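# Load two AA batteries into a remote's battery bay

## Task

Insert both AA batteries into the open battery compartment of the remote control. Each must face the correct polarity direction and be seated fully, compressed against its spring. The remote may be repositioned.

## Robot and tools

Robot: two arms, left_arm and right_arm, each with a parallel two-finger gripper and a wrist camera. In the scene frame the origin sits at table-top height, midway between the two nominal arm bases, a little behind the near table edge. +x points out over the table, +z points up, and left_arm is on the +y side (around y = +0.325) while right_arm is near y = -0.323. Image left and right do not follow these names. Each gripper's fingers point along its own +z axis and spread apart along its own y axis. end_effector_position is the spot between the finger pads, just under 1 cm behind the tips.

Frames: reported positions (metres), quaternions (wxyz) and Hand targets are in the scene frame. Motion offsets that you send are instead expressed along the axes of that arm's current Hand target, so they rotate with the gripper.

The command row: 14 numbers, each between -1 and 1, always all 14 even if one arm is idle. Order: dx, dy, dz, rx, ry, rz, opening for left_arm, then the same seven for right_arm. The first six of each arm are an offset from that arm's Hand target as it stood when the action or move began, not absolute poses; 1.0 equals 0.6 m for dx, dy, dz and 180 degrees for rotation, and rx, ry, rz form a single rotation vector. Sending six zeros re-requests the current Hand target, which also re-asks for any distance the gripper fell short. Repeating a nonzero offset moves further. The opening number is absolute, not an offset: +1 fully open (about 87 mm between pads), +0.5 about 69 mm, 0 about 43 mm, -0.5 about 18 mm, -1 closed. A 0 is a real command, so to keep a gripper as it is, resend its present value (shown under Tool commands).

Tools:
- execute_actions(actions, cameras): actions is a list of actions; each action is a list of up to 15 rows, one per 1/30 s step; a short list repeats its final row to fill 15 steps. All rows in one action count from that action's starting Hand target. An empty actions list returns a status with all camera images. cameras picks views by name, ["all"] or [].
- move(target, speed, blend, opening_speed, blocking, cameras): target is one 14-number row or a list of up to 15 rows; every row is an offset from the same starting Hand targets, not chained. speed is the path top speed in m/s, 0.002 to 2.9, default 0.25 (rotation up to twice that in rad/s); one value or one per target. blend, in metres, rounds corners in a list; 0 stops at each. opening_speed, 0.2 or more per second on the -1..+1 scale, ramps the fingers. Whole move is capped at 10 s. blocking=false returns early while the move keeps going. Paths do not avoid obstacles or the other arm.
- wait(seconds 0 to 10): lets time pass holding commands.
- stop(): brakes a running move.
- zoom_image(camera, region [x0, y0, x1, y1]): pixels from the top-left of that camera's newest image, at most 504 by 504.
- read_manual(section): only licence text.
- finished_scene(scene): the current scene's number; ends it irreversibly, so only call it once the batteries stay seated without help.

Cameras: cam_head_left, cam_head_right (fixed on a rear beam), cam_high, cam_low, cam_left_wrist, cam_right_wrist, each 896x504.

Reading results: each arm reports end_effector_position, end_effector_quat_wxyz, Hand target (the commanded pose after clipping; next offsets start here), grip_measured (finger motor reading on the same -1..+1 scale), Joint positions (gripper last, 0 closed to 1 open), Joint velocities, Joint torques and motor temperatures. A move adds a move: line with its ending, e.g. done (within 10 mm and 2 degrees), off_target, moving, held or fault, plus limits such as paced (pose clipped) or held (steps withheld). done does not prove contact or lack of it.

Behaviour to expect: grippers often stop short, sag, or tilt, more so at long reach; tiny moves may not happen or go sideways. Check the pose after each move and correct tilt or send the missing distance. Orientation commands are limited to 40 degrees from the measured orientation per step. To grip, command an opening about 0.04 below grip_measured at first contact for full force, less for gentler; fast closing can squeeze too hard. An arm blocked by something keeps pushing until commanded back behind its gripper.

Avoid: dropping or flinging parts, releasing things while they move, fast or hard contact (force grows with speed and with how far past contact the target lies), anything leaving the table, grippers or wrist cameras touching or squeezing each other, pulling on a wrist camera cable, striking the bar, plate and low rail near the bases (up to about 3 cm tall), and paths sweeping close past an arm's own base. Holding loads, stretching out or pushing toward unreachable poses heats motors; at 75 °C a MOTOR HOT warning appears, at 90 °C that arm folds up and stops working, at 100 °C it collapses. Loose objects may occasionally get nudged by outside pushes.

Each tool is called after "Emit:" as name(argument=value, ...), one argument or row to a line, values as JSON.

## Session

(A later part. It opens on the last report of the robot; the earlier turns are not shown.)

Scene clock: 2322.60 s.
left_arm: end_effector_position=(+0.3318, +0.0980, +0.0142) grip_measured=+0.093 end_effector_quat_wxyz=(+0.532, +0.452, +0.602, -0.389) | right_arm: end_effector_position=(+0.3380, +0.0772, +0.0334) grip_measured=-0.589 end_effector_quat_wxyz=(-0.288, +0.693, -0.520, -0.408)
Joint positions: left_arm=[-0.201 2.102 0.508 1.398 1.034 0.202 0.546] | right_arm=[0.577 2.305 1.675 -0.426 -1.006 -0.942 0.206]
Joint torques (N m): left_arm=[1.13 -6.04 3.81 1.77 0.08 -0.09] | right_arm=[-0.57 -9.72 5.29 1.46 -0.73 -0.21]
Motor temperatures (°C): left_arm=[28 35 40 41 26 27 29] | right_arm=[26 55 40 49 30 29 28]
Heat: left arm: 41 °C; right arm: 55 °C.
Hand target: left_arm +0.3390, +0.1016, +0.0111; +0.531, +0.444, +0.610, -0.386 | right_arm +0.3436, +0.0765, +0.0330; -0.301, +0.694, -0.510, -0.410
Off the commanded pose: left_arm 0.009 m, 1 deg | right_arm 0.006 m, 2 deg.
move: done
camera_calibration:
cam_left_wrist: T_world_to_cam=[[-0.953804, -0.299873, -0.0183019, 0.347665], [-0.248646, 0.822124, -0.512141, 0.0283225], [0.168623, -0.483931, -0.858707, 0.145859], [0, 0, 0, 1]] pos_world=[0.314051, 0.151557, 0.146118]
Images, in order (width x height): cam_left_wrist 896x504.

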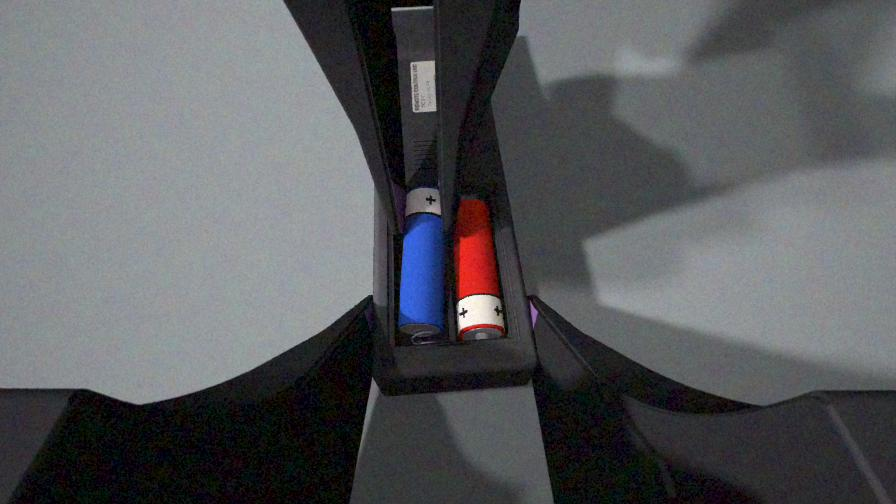

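Emit:
move(
  target=[0,0,0,0,0,0,0.03,-0.0444,0.0048,-0.023,0,0,0,-0.575],
  opening_speed=0.3,
  speed=0.06,
  cameras=["cam_left_wrist"],
)

Emit:
zoom_image(
  camera="cam_left_wrist",
  region=[340, 160, 580, 400],
)

Scene clock: 2333.53 s.
left_arm: end_effector_position=(+0.3318, +0.0980, +0.0142) grip_measured=+0.093 end_effector_quat_wxyz=(+0.532, +0.452, +0.602, -0.389) | right_arm: end_effector_position=(+0.3373, +0.0766, +0.0337) grip_measured=-0.575 end_effector_quat_wxyz=(-0.286, +0.693, -0.521, -0.408)
Joint positions: left_arm=[-0.201 2.102 0.508 1.398 1.034 0.202 0.546] | right_arm=[0.577 2.303 1.675 -0.432 -1.006 -0.942 0.212]
Joint torques (N m): left_arm=[1.05 -6.02 3.9 1.78 0.09 -0.08] | right_arm=[-0.47 -13.85 8.36 0.74 -0.72 -0.15]
Motor temperatures (°C): left_arm=[28 35 39 40 26 27 29] | right_arm=[26 56 40 49 30 29 28]
Heat: left arm: 40 °C; right arm: 56 °C.
Hand target: left_arm +0.3390, +0.1016, +0.0111; +0.531, +0.444, +0.610, -0.386 | right_arm +0.3406, +0.0764, +0.0630; -0.302, +0.694, -0.510, -0.410
Off the commanded pose: left_arm 0.009 m, 1 deg | right_arm 0.029 m, 2 deg.
move: off_target (right_arm)
camera_calibration:
cam_left_wrist: T_world_to_cam=[[-0.953804, -0.299873, -0.0183019, 0.347665], [-0.248646, 0.822124, -0.512141, 0.0283225], [0.168623, -0.483931, -0.858707, 0.145859], [0, 0, 0, 1]] pos_world=[0.314051, 0.151557, 0.146118]
Images, in order (width x height): cam_left_wrist 896x504.

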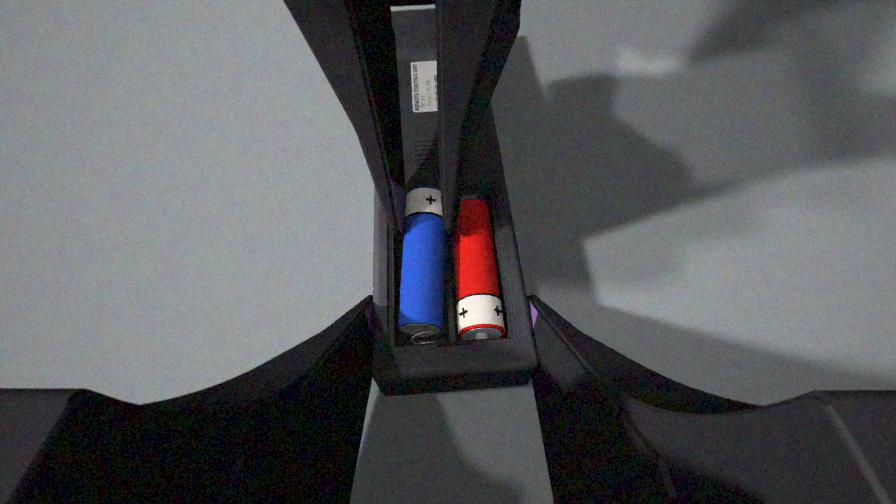

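Scaled by 2.100 from the camera's 896x504 image, which has a finer 1280x720 frame.

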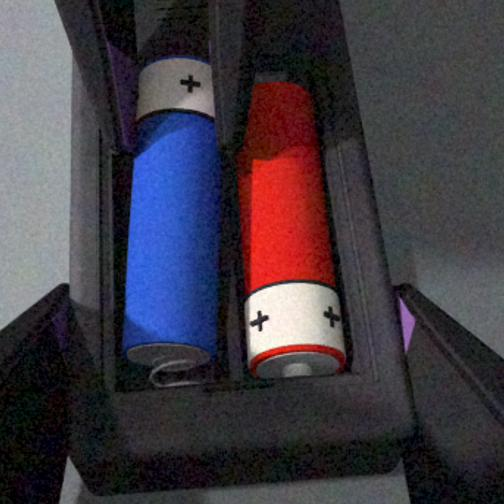

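Emit:
move(
  target=[0,0,0,0,0,0,0.03,-0.0175,0,-0.0097,0,0,0,-0.580],
  opening_speed=0.3,
  speed=0.04,
  cameras=["cam_left_wrist"],
)

Emit:
zoom_image(
  camera="cam_left_wrist",
  region=[340, 160, 580, 400],
)

Scene clock: 2338.53 s.
left_arm: end_effector_position=(+0.3317, +0.0980, +0.0139) grip_measured=+0.088 end_effector_quat_wxyz=(+0.531, +0.452, +0.602, -0.389) | right_arm: end_effector_position=(+0.3336, +0.0744, +0.0416) grip_measured=-0.580 end_effector_quat_wxyz=(-0.277, +0.691, -0.527, -0.411)
Joint positions: left_arm=[-0.201 2.102 0.508 1.396 1.034 0.202 0.544] | right_arm=[0.577 2.289 1.692 -0.487 -1.006 -0.943 0.21]
Joint torques (N m): left_arm=[1.1 -6 3.85 1.8 0.08 -0.08] | right_arm=[-0.61 -13.85 9.05 0.84 -0.73 -0.17]
Motor temperatures (°C): left_arm=[28 35 39 40 26 27 29] | right_arm=[26 58 41 48 30 29 28]
Heat: left arm: 40 °C; right arm: 58 °C.
Hand target: left_arm +0.3390, +0.1016, +0.0111; +0.531, +0.444, +0.610, -0.386 | right_arm +0.3406, +0.0764, +0.0750; -0.301, +0.694, -0.510, -0.410
Off the commanded pose: left_arm 0.009 m, 1 deg | right_arm 0.034 m, 3 deg.
move: off_target (right_arm)
camera_calibration:
cam_left_wrist: T_world_to_cam=[[-0.953808, -0.299935, -0.0170191, 0.347578], [-0.249455, 0.822299, -0.511465, 0.0283718], [0.167401, -0.483593, -0.859136, 0.146065], [0, 0, 0, 1]] pos_world=[0.314149, 0.151557, 0.145917]
Images, in order (width x height): cam_left_wrist 896x504.

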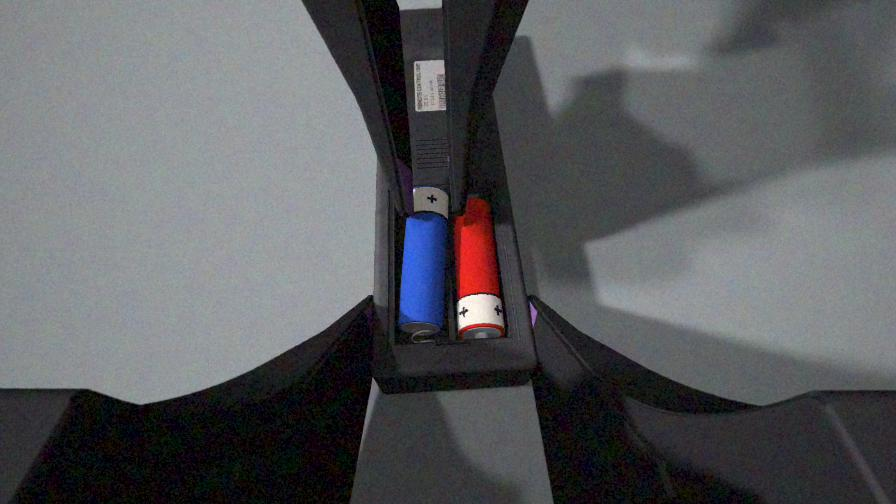

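Scaled by 2.100 from the camera's 896x504 image, which has a finer 1280x720 frame.

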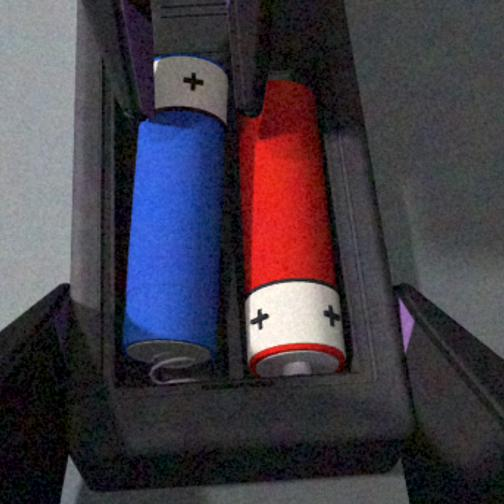

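Emit:
move(
  target=[0,0,0,0,0,0,0.03,-0.012,0,-0.0066,0,0,0,-0.57],
  opening_speed=0.3,
  speed=0.04,
  cameras=["cam_left_wrist"],
)

Emit:
zoom_image(
  camera="cam_left_wrist",
  region=[340, 160, 580, 400],
)

Scene clock: 2347.27 s.
left_arm: end_effector_position=(+0.3317, +0.0980, +0.0139) grip_measured=+0.088 end_effector_quat_wxyz=(+0.531, +0.452, +0.602, -0.389) | right_arm: end_effector_position=(+0.3313, +0.0731, +0.0473) grip_measured=-0.570 end_effector_quat_wxyz=(-0.270, +0.689, -0.531, -0.413)
Joint positions: left_arm=[-0.201 2.102 0.508 1.396 1.034 0.202 0.544] | right_arm=[0.577 2.282 1.707 -0.527 -1.006 -0.943 0.215]
Joint torques (N m): left_arm=[1.13 -5.94 3.85 1.79 0.08 -0.08] | right_arm=[-0.69 -14.05 9.39 0.94 -0.74 -0.18]
Motor temperatures (°C): left_arm=[28 35 39 40 26 27 30] | right_arm=[26 60 41 47 30 29 28]
Heat: left arm: 40 °C; right arm: 60 °C.
Hand target: left_arm +0.3390, +0.1016, +0.0111; +0.531, +0.444, +0.610, -0.386 | right_arm +0.3406, +0.0764, +0.0832; -0.301, +0.694, -0.510, -0.410
Off the commanded pose: left_arm 0.009 m, 1 deg | right_arm 0.037 m, 4 deg.
move: off_target (right_arm)
camera_calibration:
cam_left_wrist: T_world_to_cam=[[-0.953808, -0.299935, -0.0170191, 0.347578], [-0.249455, 0.822299, -0.511465, 0.0283718], [0.167401, -0.483593, -0.859136, 0.146065], [0, 0, 0, 1]] pos_world=[0.314149, 0.151557, 0.145917]
Images, in order (width x height): cam_left_wrist 896x504.

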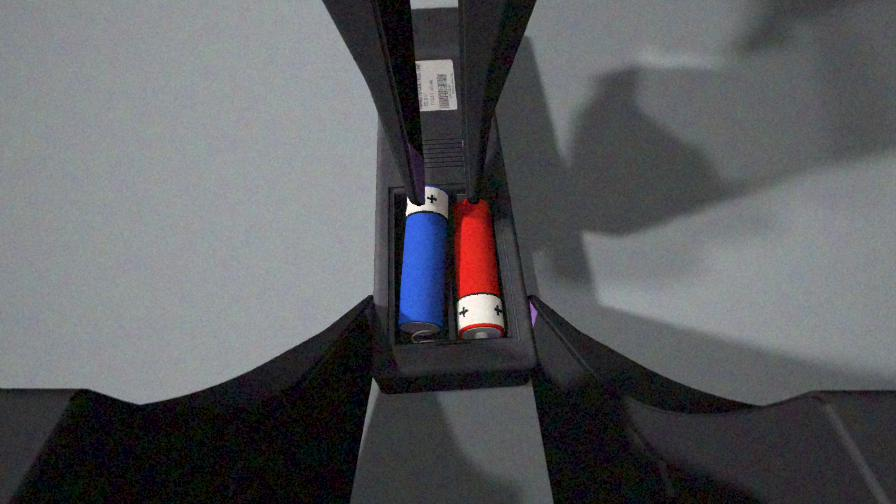

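Scaled by 2.100 from the camera's 896x504 image, which has a finer 1280x720 frame.

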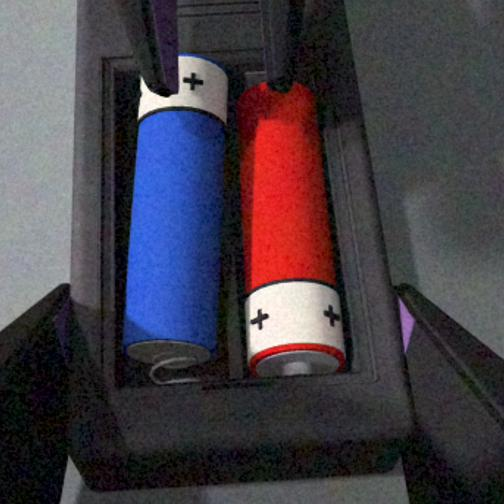

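Emit:
move(
  target=[0,0,0,0,0,0,0.03,-0.0291,0,-0.0162,0,0,0,-0.57],
  speed=0.05,
  cameras=["cam_left_wrist", "cam_right_wrist"],
)

Emit:
zoom_image(
  camera="cam_left_wrist",
  region=[340, 160, 580, 400],
)

Emit:
zoom_image(
  camera="cam_right_wrist",
  region=[300, 180, 600, 400],
)

Scene clock: 2357.10 s.
left_arm: end_effector_position=(+0.3317, +0.0980, +0.0139) grip_measured=+0.088 end_effector_quat_wxyz=(+0.531, +0.452, +0.602, -0.389) | right_arm: end_effector_position=(+0.3322, +0.0748, +0.0692) grip_measured=-0.570 end_effector_quat_wxyz=(-0.271, +0.689, -0.530, -0.413)
Joint positions: left_arm=[-0.201 2.102 0.508 1.396 1.034 0.202 0.544] | right_arm=[0.577 2.26 1.761 -0.599 -1.006 -0.943 0.215]
Joint torques (N m): left_arm=[1.17 -6.02 3.81 1.81 0.09 -0.06] | right_arm=[-0.85 -13.76 9.42 0.95 -0.75 -0.22]
Motor temperatures (°C): left_arm=[28 34 39 41 26 27 30] | right_arm=[26 63 43 46 30 29 27]
Heat: left arm: 41 °C; right arm: 63 °C.
Hand target: left_arm +0.3390, +0.1016, +0.0111; +0.531, +0.444, +0.610, -0.386 | right_arm +0.3406, +0.0763, +0.1032; -0.301, +0.694, -0.510, -0.410
Off the commanded pose: left_arm 0.009 m, 1 deg | right_arm 0.035 m, 4 deg.
move: off_target (right_arm)
camera_calibration:
cam_left_wrist: T_world_to_cam=[[-0.953808, -0.299935, -0.0170191, 0.347578], [-0.249455, 0.822299, -0.511465, 0.0283718], [0.167401, -0.483593, -0.859136, 0.146065], [0, 0, 0, 1]] pos_world=[0.314149, 0.151557, 0.145917]
cam_right_wrist: T_world_to_cam=[[0.946533, 0.312107, -0.0816352, -0.330958], [0.296415, -0.941258, -0.161775, 0.00471496], [-0.127331, 0.128928, -0.983445, 0.248139], [0, 0, 0, 1]] pos_world=[0.343461, 0.0757404, 0.217776]
Images, in order (width x height): cam_left_wrist 896x504, cam_right_wrist 896x504.

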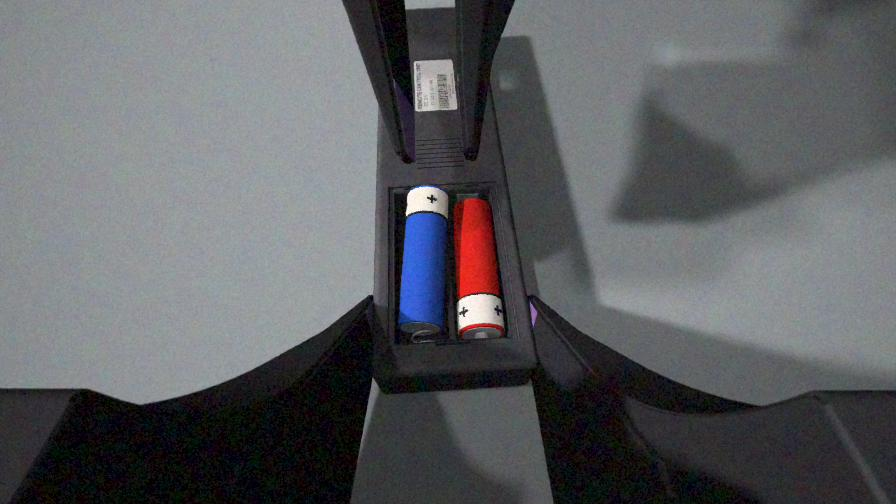

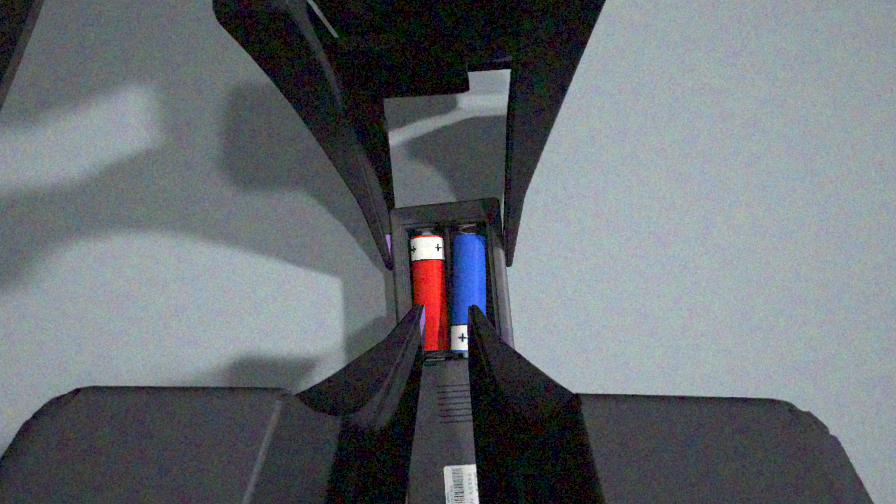

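Scaled by 2.100 from the camera's 896x504 image, which has a finer 1280x720 frame.

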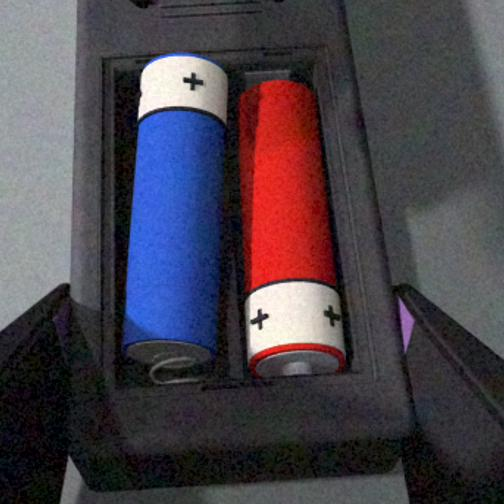

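Scaled by 1.680 from the camera's 896x504 image, which has a finer 1280x720 frame.

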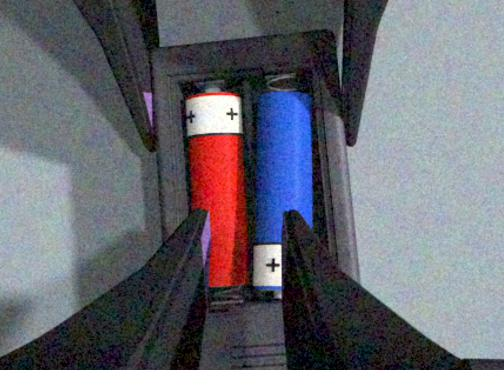

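Emit:
move(
  target=[0,0,0,0,0,0,0.03,0.0676,-0.0057,0.0499,0,0.083,0,-0.74],
  speed=0.08,
  cameras=["cam_left_wrist", "cam_right_wrist"],
)

Emit:
zoom_image(
  camera="cam_right_wrist",
  region=[300, 180, 600, 400],
)

Scene clock: 2387.20 s.
left_arm: end_effector_position=(+0.3317, +0.0980, +0.0139) grip_measured=+0.088 end_effector_quat_wxyz=(+0.531, +0.452, +0.602, -0.389) | right_arm: end_effector_position=(+0.3336, +0.0832, +0.0441) grip_measured=-0.740 end_effector_quat_wxyz=(-0.223, +0.736, -0.549, -0.328)
Joint positions: left_arm=[-0.201 2.102 0.508 1.396 1.034 0.202 0.544] | right_arm=[0.651 2.343 1.921 -0.768 -0.789 -1.003 0.13]
Joint torques (N m): left_arm=[1.17 -6.04 3.74 1.79 0.08 -0.07] | right_arm=[0.02 -10.65 9.61 0.85 -0.27 -0.2]
Motor temperatures (°C): left_arm=[28 34 39 40 26 27 30] | right_arm=[26 65 42 45 30 29 27]
Heat: left arm: 40 °C; right arm: 65 °C.
Hand target: left_arm +0.3390, +0.1016, +0.0111; +0.531, +0.444, +0.610, -0.386 | right_arm +0.3419, +0.0837, +0.0532; -0.233, +0.741, -0.545, -0.316
Off the commanded pose: left_arm 0.009 m, 1 deg | right_arm 0.012 m, 2 deg.
move: off_target (right_arm)
camera_calibration:
cam_left_wrist: T_world_to_cam=[[-0.953808, -0.299935, -0.0170191, 0.347578], [-0.249455, 0.822299, -0.511465, 0.0283718], [0.167401, -0.483593, -0.859136, 0.146065], [0, 0, 0, 1]] pos_world=[0.314149, 0.151557, 0.145917]
cam_right_wrist: T_world_to_cam=[[0.947606, 0.314914, -0.0535929, -0.338705], [0.317658, -0.946663, 0.054068, -0.00808448], [-0.0337076, -0.0682594, -0.997098, 0.208305], [0, 0, 0, 1]] pos_world=[0.330549, 0.113228, 0.189985]
Images, in order (width x height): cam_left_wrist 896x504, cam_right_wrist 896x504.

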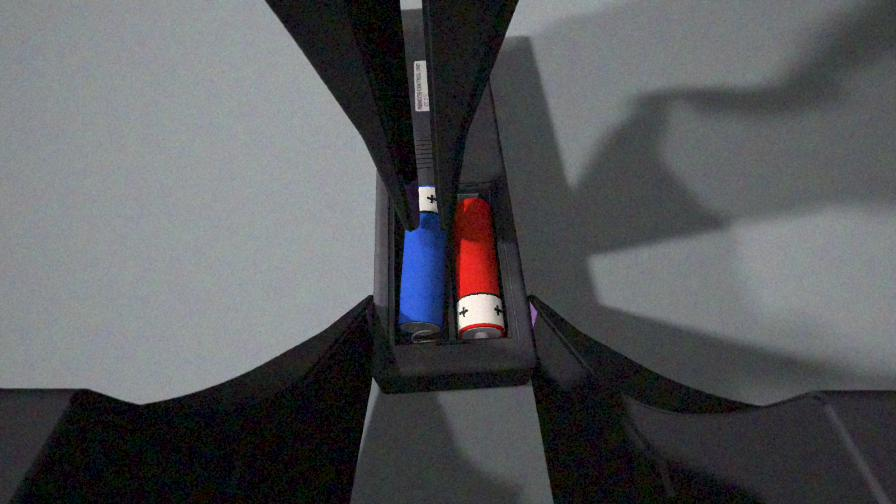

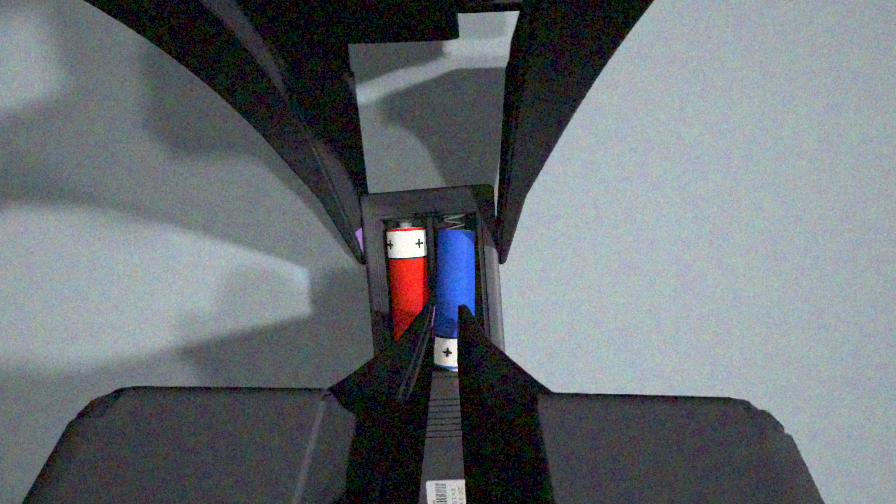

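Scaled by 1.680 from the camera's 896x504 image, which has a finer 1280x720 frame.

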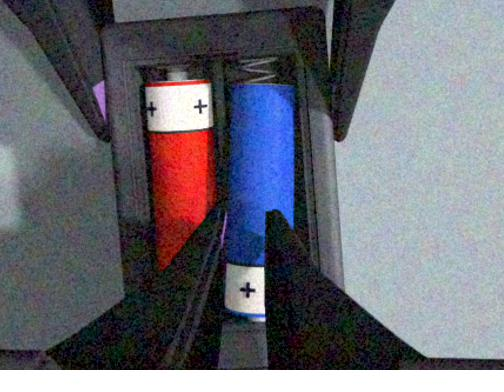

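Emit:
move(
  target=[0,0,0,0,0,0,0.03,0.0202,-0.0058,0.0198,0,0,0,-0.74],
  speed=0.04,
  cameras=["cam_left_wrist", "cam_right_wrist"],
)

Emit:
zoom_image(
  camera="cam_right_wrist",
  region=[300, 180, 600, 400],
)

Scene clock: 2398.73 s.
left_arm: end_effector_position=(+0.3317, +0.0980, +0.0139) grip_measured=+0.088 end_effector_quat_wxyz=(+0.531, +0.452, +0.602, -0.389) | right_arm: end_effector_position=(+0.3355, +0.0843, +0.0389) grip_measured=-0.740 end_effector_quat_wxyz=(-0.225, +0.737, -0.547, -0.327)
Joint positions: left_arm=[-0.201 2.102 0.508 1.396 1.034 0.202 0.544] | right_arm=[0.651 2.355 1.921 -0.754 -0.788 -1.009 0.13]
Joint torques (N m): left_arm=[1.14 -6.01 3.85 1.79 0.08 -0.06] | right_arm=[-0.06 -9.24 8.08 1.12 -0.27 -0.18]
Motor temperatures (°C): left_arm=[28 34 39 40 26 27 30] | right_arm=[26 65 44 45 30 29 27]
Heat: left arm: 40 °C; right arm: 65 °C.
Hand target: left_arm +0.3390, +0.1016, +0.0111; +0.531, +0.444, +0.610, -0.386 | right_arm +0.3452, +0.0849, +0.0362; -0.233, +0.741, -0.545, -0.316
Off the commanded pose: left_arm 0.009 m, 1 deg | right_arm 0.010 m, 2 deg.
move: done
camera_calibration:
cam_left_wrist: T_world_to_cam=[[-0.953808, -0.299935, -0.0170191, 0.347578], [-0.249455, 0.822299, -0.511465, 0.0283718], [0.167401, -0.483593, -0.859136, 0.146065], [0, 0, 0, 1]] pos_world=[0.314149, 0.151557, 0.145917]
cam_right_wrist: T_world_to_cam=[[0.946706, 0.318463, -0.0482597, -0.341461], [0.320837, -0.945601, 0.0538761, -0.00856832], [-0.0284768, -0.0664884, -0.997381, 0.201329], [0, 0, 0, 1]] pos_world=[0.331746, 0.114026, 0.184784]
Images, in order (width x height): cam_left_wrist 896x504, cam_right_wrist 896x504.

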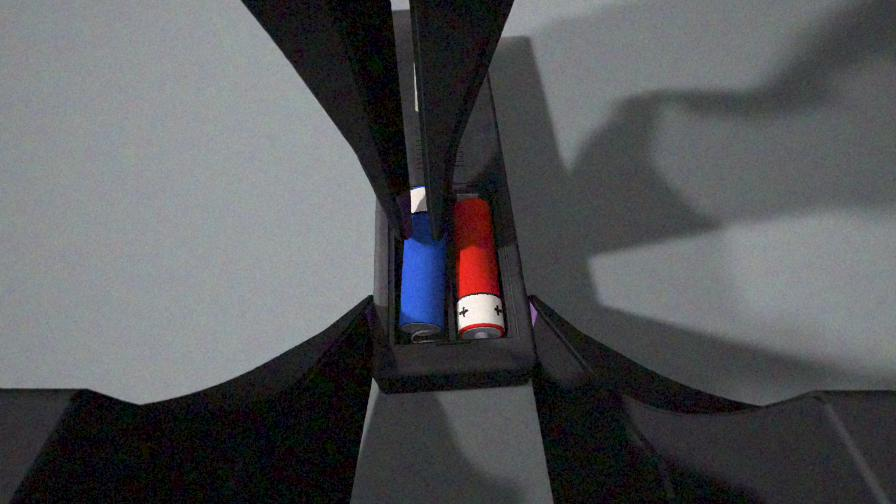

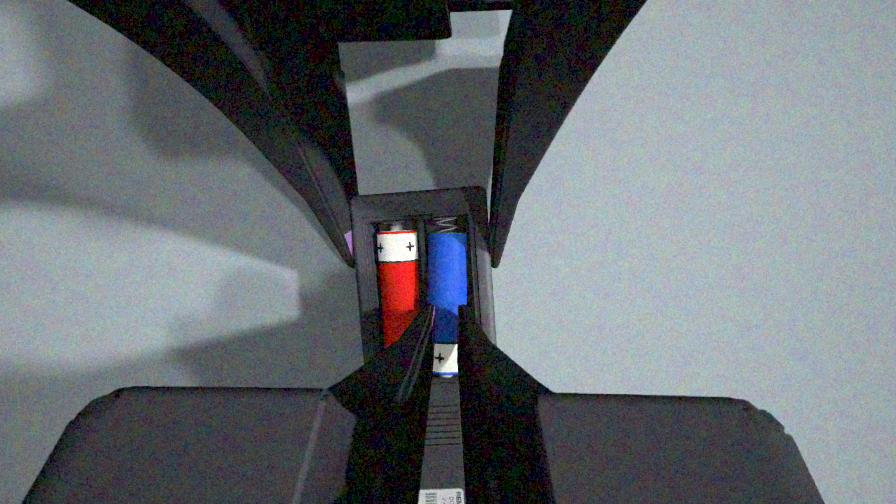

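Scaled by 1.680 from the camera's 896x504 image, which has a finer 1280x720 frame.

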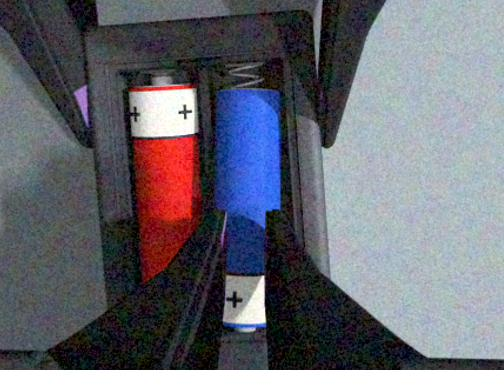

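Emit:
move(
  target=[0,0,0,0,0,0,0.03,0.0119,0,0.0117,0,0,0,-0.74],
  speed=0.03,
  cameras=["cam_left_wrist"],
)

Emit:
zoom_image(
  camera="cam_left_wrist",
  region=[340, 160, 580, 400],
)

Scene clock: 2419.57 s.
left_arm: end_effector_position=(+0.3317, +0.0980, +0.0139) grip_measured=+0.088 end_effector_quat_wxyz=(+0.531, +0.452, +0.602, -0.389) | right_arm: end_effector_position=(+0.3361, +0.0848, +0.0391) grip_measured=-0.740 end_effector_quat_wxyz=(-0.226, +0.738, -0.546, -0.327)
Joint positions: left_arm=[-0.201 2.102 0.508 1.396 1.034 0.202 0.544] | right_arm=[0.651 2.355 1.921 -0.751 -0.788 -1.009 0.13]
Joint torques (N m): left_arm=[1.16 -6.09 3.82 1.79 0.07 -0.08] | right_arm=[0.05 -8.66 5.67 1.4 -0.26 -0.17]
Motor temperatures (°C): left_arm=[28 34 39 40 26 27 30] | right_arm=[26 61 44 44 29 29 27]
Heat: left arm: 40 °C; right arm: 61 °C.
Hand target: left_arm +0.3390, +0.1016, +0.0111; +0.531, +0.444, +0.610, -0.386 | right_arm +0.3452, +0.0850, +0.0262; -0.233, +0.741, -0.545, -0.316
Off the commanded pose: left_arm 0.009 m, 1 deg | right_arm 0.016 m, 2 deg.
move: off_target (right_arm)
camera_calibration:
cam_left_wrist: T_world_to_cam=[[-0.953808, -0.299935, -0.0170191, 0.347578], [-0.249455, 0.822299, -0.511465, 0.0283718], [0.167401, -0.483593, -0.859136, 0.146065], [0, 0, 0, 1]] pos_world=[0.314149, 0.151557, 0.145917]
Images, in order (width x height): cam_left_wrist 896x504.

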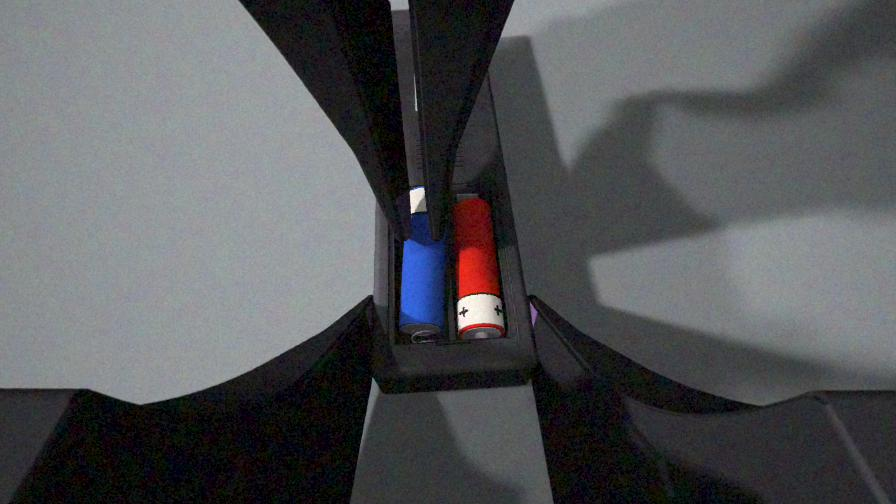

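Scaled by 2.100 from the camera's 896x504 image, which has a finer 1280x720 frame.

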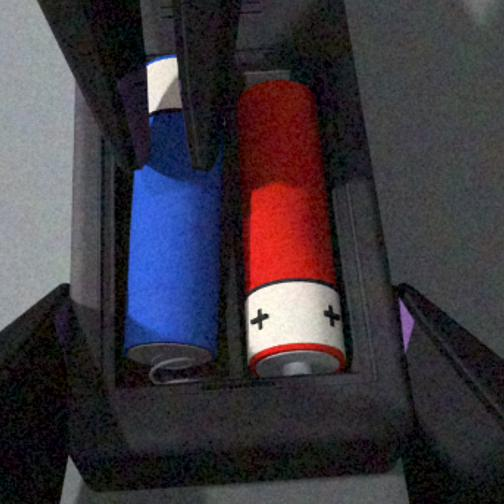

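Emit:
move(
  target=[0,0,0,0,0,0,0.03,0.0143,0,0.0140,0,0,0,-0.74],
  speed=0.03,
  cameras=["cam_left_wrist"],
)

Emit:
zoom_image(
  camera="cam_left_wrist",
  region=[340, 160, 580, 400],
)

Scene clock: 2426.77 s.
left_arm: end_effector_position=(+0.3322, +0.0979, +0.0142) grip_measured=+0.088 end_effector_quat_wxyz=(+0.532, +0.452, +0.602, -0.389) | right_arm: end_effector_position=(+0.3370, +0.0876, +0.0366) grip_measured=-0.739 end_effector_quat_wxyz=(-0.234, +0.738, -0.540, -0.330)
Joint positions: left_arm=[-0.201 2.102 0.509 1.396 1.034 0.202 0.544] | right_arm=[0.651 2.357 1.905 -0.718 -0.8 -1.009 0.13]
Joint torques (N m): left_arm=[1.14 -6.02 3.78 1.77 0.08 -0.08] | right_arm=[0.1 -7.88 4.51 1.47 -0.14 -0.17]
Motor temperatures (°C): left_arm=[28 34 39 40 26 27 30] | right_arm=[26 60 43 45 29 29 27]
Heat: left arm: 40 °C; right arm: 60 °C.
Hand target: left_arm +0.3390, +0.1016, +0.0111; +0.531, +0.444, +0.610, -0.386 | right_arm +0.3451, +0.0851, +0.0142; -0.233, +0.741, -0.545, -0.316
Off the commanded pose: left_arm 0.008 m, 1 deg | right_arm 0.024 m, 2 deg.
move: off_target (right_arm)
camera_calibration:
cam_left_wrist: T_world_to_cam=[[-0.953804, -0.299873, -0.0183019, 0.348018], [-0.248646, 0.822124, -0.512141, 0.0285554], [0.168623, -0.483931, -0.858707, 0.145829], [0, 0, 0, 1]] pos_world=[0.314451, 0.151457, 0.146218]
Images, in order (width x height): cam_left_wrist 896x504.

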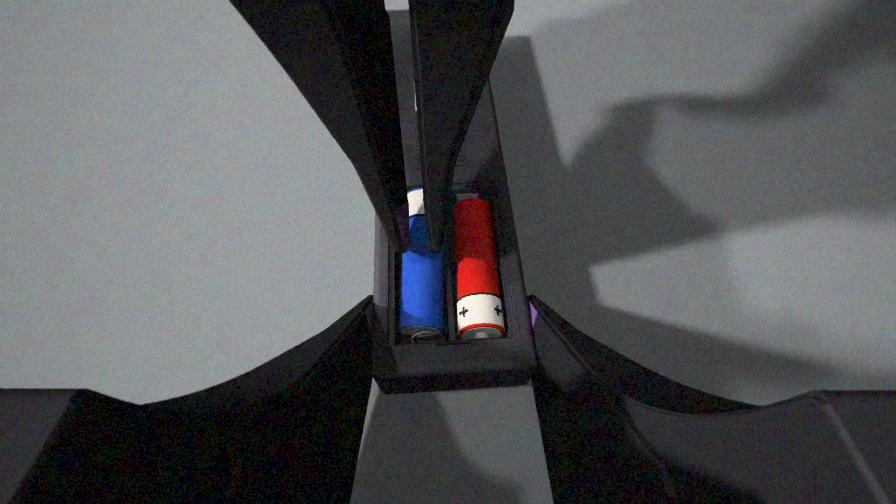

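Scaled by 2.100 from the camera's 896x504 image, which has a finer 1280x720 frame.

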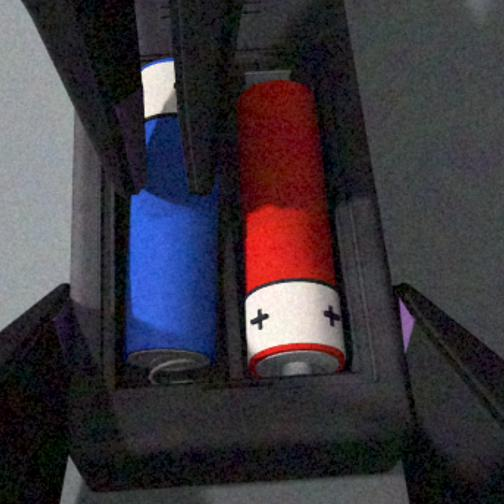

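Emit:
move(
  target=[0,0,0,0,0,0,0.03,0.0145,0,0,0,0,0,-0.74],
  speed=0.03,
  cameras=["cam_left_wrist"],
)

Emit:
zoom_image(
  camera="cam_left_wrist",
  region=[340, 160, 580, 400],
)

Scene clock: 2435.17 s.
left_arm: end_effector_position=(+0.3322, +0.0979, +0.0142) grip_measured=+0.088 end_effector_quat_wxyz=(+0.532, +0.452, +0.602, -0.389) | right_arm: end_effector_position=(+0.3355, +0.0902, +0.0350) grip_measured=-0.739 end_effector_quat_wxyz=(-0.239, +0.737, -0.534, -0.339)
Joint positions: left_arm=[-0.201 2.102 0.509 1.396 1.034 0.202 0.544] | right_arm=[0.651 2.357 1.888 -0.69 -0.82 -1.009 0.131]
Joint torques (N m): left_arm=[1.13 -6.01 3.78 1.79 0.08 -0.07] | right_arm=[-0.92 -7.87 3.79 1.34 0.06 -0.32]
Motor temperatures (°C): left_arm=[28 34 39 40 26 27 30] | right_arm=[26 59 43 45 29 29 27]
Heat: left arm: 40 °C; right arm: 59 °C.
Hand target: left_arm +0.3390, +0.1016, +0.0111; +0.531, +0.444, +0.610, -0.386 | right_arm +0.3469, +0.0793, +0.0079; -0.233, +0.741, -0.545, -0.316
Off the commanded pose: left_arm 0.008 m, 1 deg | right_arm 0.031 m, 3 deg.
move: off_target (right_arm)
camera_calibration:
cam_left_wrist: T_world_to_cam=[[-0.953804, -0.299873, -0.0183019, 0.348018], [-0.248646, 0.822124, -0.512141, 0.0285554], [0.168623, -0.483931, -0.858707, 0.145829], [0, 0, 0, 1]] pos_world=[0.314451, 0.151457, 0.146218]
Images, in order (width x height): cam_left_wrist 896x504.

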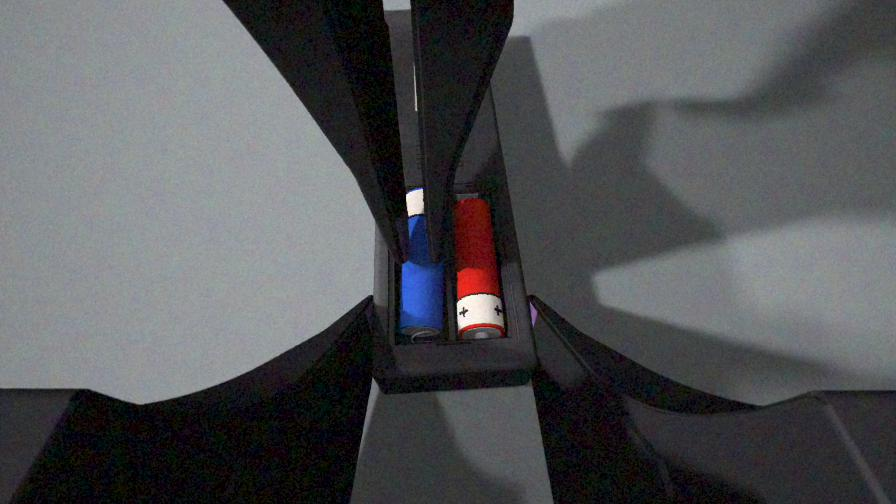

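Scaled by 2.100 from the camera's 896x504 image, which has a finer 1280x720 frame.

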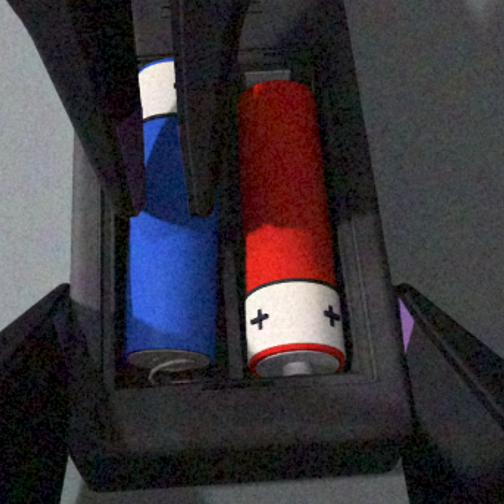

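Emit:
move(
  target=[0,0,0,0,0,0,0.03,-0.0603,0.0013,-0.0622,0,0,0,-0.74],
  speed=0.05,
  cameras=["cam_left_wrist","cam_right_wrist"],
)

Emit:
zoom_image(
  camera="cam_left_wrist",
  region=[340, 160, 580, 400],
)

Emit:
zoom_image(
  camera="cam_right_wrist",
  region=[300, 180, 600, 400],
)

Scene clock: 2445.63 s.
left_arm: end_effector_position=(+0.3322, +0.0979, +0.0142) grip_measured=+0.088 end_effector_quat_wxyz=(+0.532, +0.452, +0.602, -0.389) | right_arm: end_effector_position=(+0.3327, +0.0799, +0.0422) grip_measured=-0.740 end_effector_quat_wxyz=(-0.213, +0.738, -0.548, -0.331)
Joint positions: left_arm=[-0.201 2.102 0.509 1.396 1.034 0.202 0.544] | right_arm=[0.646 2.358 1.945 -0.81 -0.794 -1.026 0.13]
Joint torques (N m): left_arm=[1.1 -5.98 3.78 1.79 0.07 -0.09] | right_arm=[-1.17 -11.95 9.58 0.79 -0.27 -0.21]
Motor temperatures (°C): left_arm=[28 34 39 40 26 27 30] | right_arm=[26 59 42 45 29 29 27]
Heat: left arm: 40 °C; right arm: 59 °C.
Hand target: left_arm +0.3390, +0.1016, +0.0111; +0.531, +0.444, +0.610, -0.386 | right_arm +0.3467, +0.0773, +0.0599; -0.233, +0.741, -0.545, -0.316
Off the commanded pose: left_arm 0.008 m, 1 deg | right_arm 0.023 m, 3 deg.
move: off_target (right_arm)
camera_calibration:
cam_left_wrist: T_world_to_cam=[[-0.953804, -0.299873, -0.0183019, 0.348018], [-0.248646, 0.822124, -0.512141, 0.0285554], [0.168623, -0.483931, -0.858707, 0.145829], [0, 0, 0, 1]] pos_world=[0.314451, 0.151457, 0.146218]
cam_right_wrist: T_world_to_cam=[[0.943172, 0.324791, -0.0702741, -0.335618], [0.329024, -0.942384, 0.0604549, -0.0151698], [-0.0465901, -0.0801412, -0.995694, 0.211374], [0, 0, 0, 1]] pos_world=[0.331385, 0.11165, 0.187796]
Images, in order (width x height): cam_left_wrist 896x504, cam_right_wrist 896x504.

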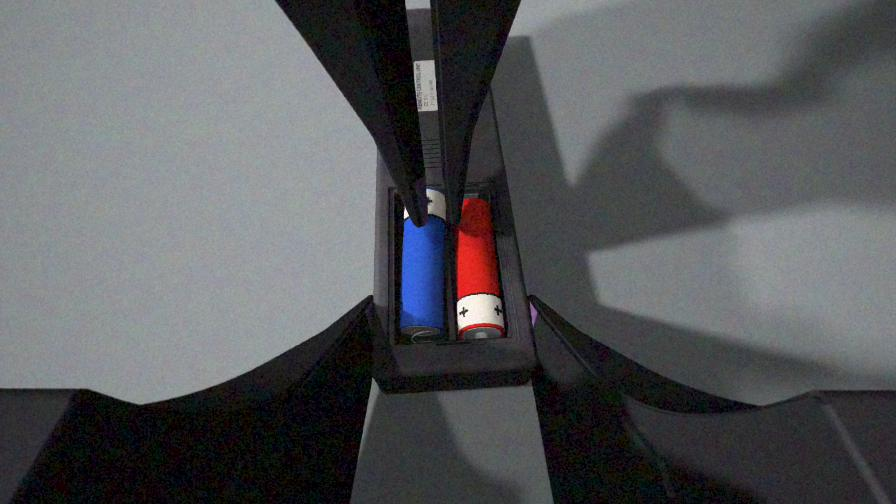

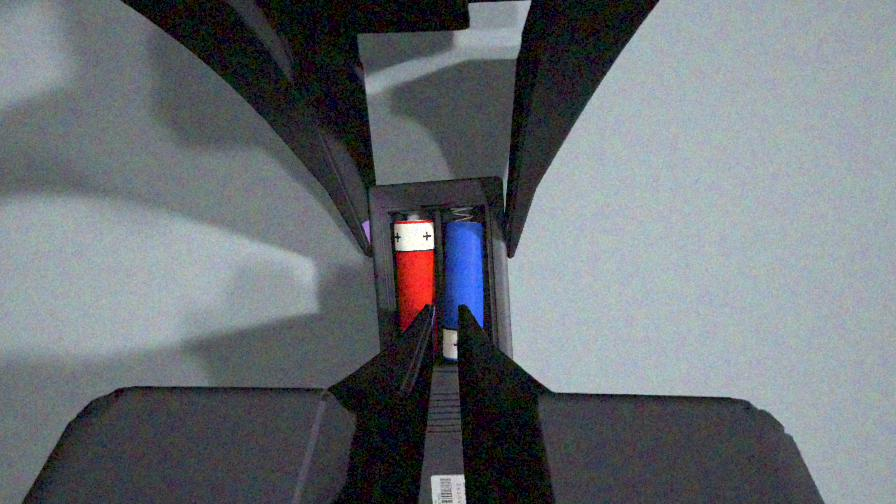

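Scaled by 2.100 from the camera's 896x504 image, which has a finer 1280x720 frame.

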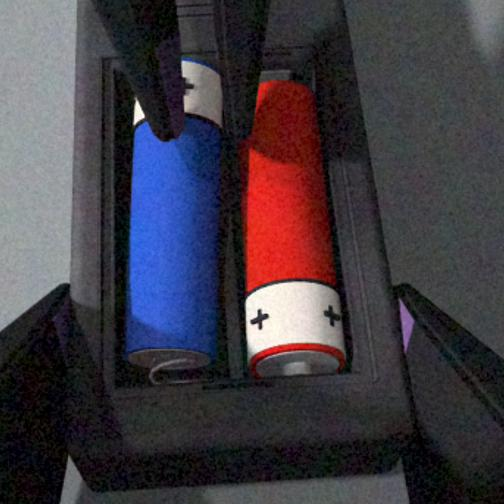

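Scaled by 1.680 from the camera's 896x504 image, which has a finer 1280x720 frame.

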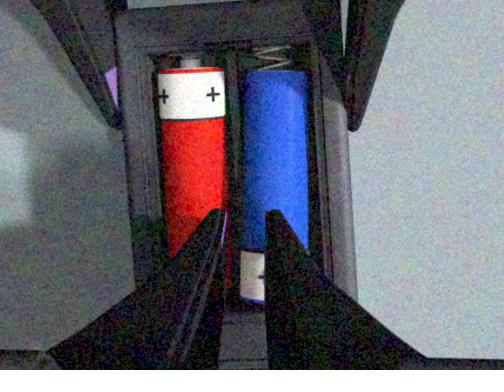

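Emit:
move(
  target=[0,0,0,0,0,0,0.03,0.0097,-0.0133,0.0093,0,0,0,-0.74],
  speed=0.05,
  cameras=["cam_right_wrist"],
)

Emit:
zoom_image(
  camera="cam_right_wrist",
  region=[300, 180, 600, 400],
)

Scene clock: 2452.73 s.
left_arm: end_effector_position=(+0.3322, +0.0979, +0.0142) grip_measured=+0.088 end_effector_quat_wxyz=(+0.532, +0.452, +0.602, -0.389) | right_arm: end_effector_position=(+0.3415, +0.0829, +0.0411) grip_measured=-0.740 end_effector_quat_wxyz=(-0.220, +0.739, -0.546, -0.329)
Joint positions: left_arm=[-0.201 2.102 0.509 1.396 1.034 0.202 0.544] | right_arm=[0.64 2.386 1.987 -0.814 -0.794 -1.032 0.13]
Joint torques (N m): left_arm=[1.18 -6.02 3.84 1.79 0.08 -0.08] | right_arm=[-1.09 -10.96 9.7 0.79 -0.31 -0.22]
Motor temperatures (°C): left_arm=[28 34 39 40 26 27 30] | right_arm=[26 61 42 44 29 29 27]
Heat: left arm: 40 °C; right arm: 61 °C.
Hand target: left_arm +0.3390, +0.1016, +0.0111; +0.531, +0.444, +0.610, -0.386 | right_arm +0.3544, +0.0797, +0.0519; -0.233, +0.741, -0.545, -0.316
Off the commanded pose: left_arm 0.008 m, 1 deg | right_arm 0.017 m, 2 deg.
move: off_target (right_arm)
camera_calibration:
cam_right_wrist: T_world_to_cam=[[0.944354, 0.324199, -0.0555896, -0.345889], [0.327167, -0.943257, 0.0568174, -0.0144148], [-0.0340151, -0.0718428, -0.996836, 0.20595], [0, 0, 0, 1]] pos_world=[0.338363, 0.113336, 0.186889]
Images, in order (width x height): cam_right_wrist 896x504.

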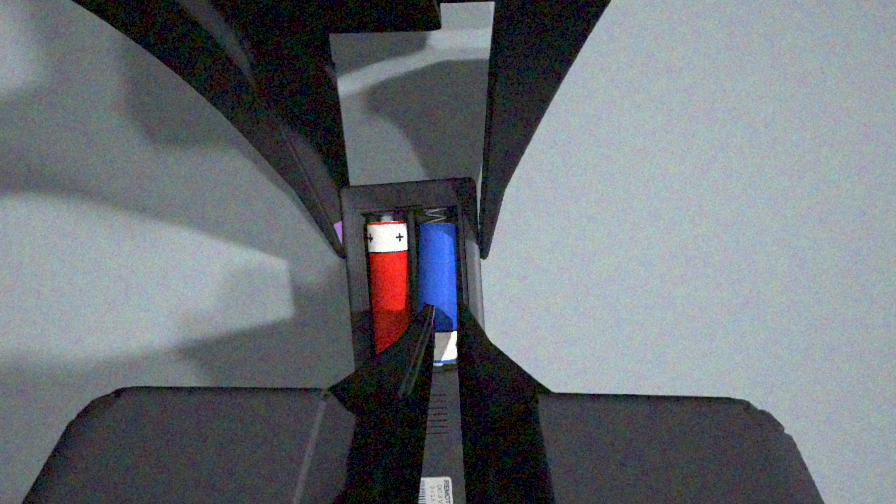

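Scaled by 1.680 from the camera's 896x504 image, which has a finer 1280x720 frame.

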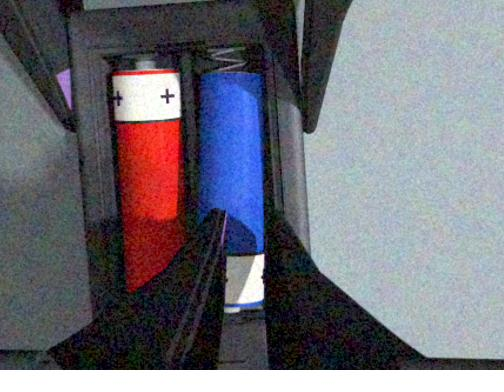

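Emit:
move(
  target=[0,0,0,0,0,0,0.03,0.007,0.0083,0.007,0,0,0,-0.74],
  speed=0.05,
  cameras=["cam_right_wrist"],
)

Emit:
zoom_image(
  camera="cam_right_wrist",
  region=[300, 180, 600, 400],
)

Scene clock: 2460.23 s.
left_arm: end_effector_position=(+0.3322, +0.0979, +0.0142) grip_measured=+0.088 end_effector_quat_wxyz=(+0.532, +0.452, +0.602, -0.389) | right_arm: end_effector_position=(+0.3410, +0.0824, +0.0401) grip_measured=-0.740 end_effector_quat_wxyz=(-0.219, +0.738, -0.546, -0.329)
Joint positions: left_arm=[-0.201 2.102 0.509 1.396 1.034 0.202 0.544] | right_arm=[0.64 2.386 1.984 -0.814 -0.794 -1.032 0.13]
Joint torques (N m): left_arm=[1.14 -6.04 3.78 1.79 0.08 -0.07] | right_arm=[-0.7 -12.19 5.08 1.15 -0.28 -0.17]
Motor temperatures (°C): left_arm=[28 34 39 40 26 27 31] | right_arm=[26 62 43 44 29 29 27]
Heat: left arm: 40 °C; right arm: 62 °C.
Hand target: left_arm +0.3390, +0.1016, +0.0111; +0.531, +0.444, +0.610, -0.386 | right_arm +0.3495, +0.0784, +0.0459; -0.233, +0.741, -0.545, -0.316
Off the commanded pose: left_arm 0.008 m, 1 deg | right_arm 0.011 m, 2 deg.
move: off_target (right_arm)
camera_calibration:
cam_right_wrist: T_world_to_cam=[[0.944256, 0.323977, -0.0584731, -0.345101], [0.327191, -0.943187, 0.057833, -0.0146844], [-0.0364145, -0.0737411, -0.996612, 0.205918], [0, 0, 0, 1]] pos_world=[0.338167, 0.113139, 0.185891]
Images, in order (width x height): cam_right_wrist 896x504.

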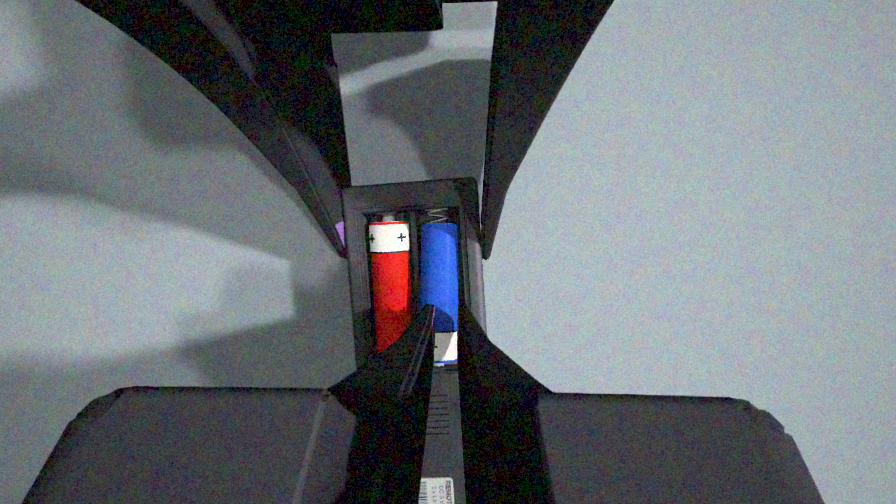

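Scaled by 1.680 from the camera's 896x504 image, which has a finer 1280x720 frame.

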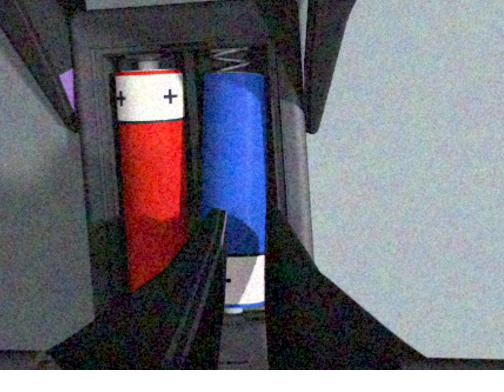

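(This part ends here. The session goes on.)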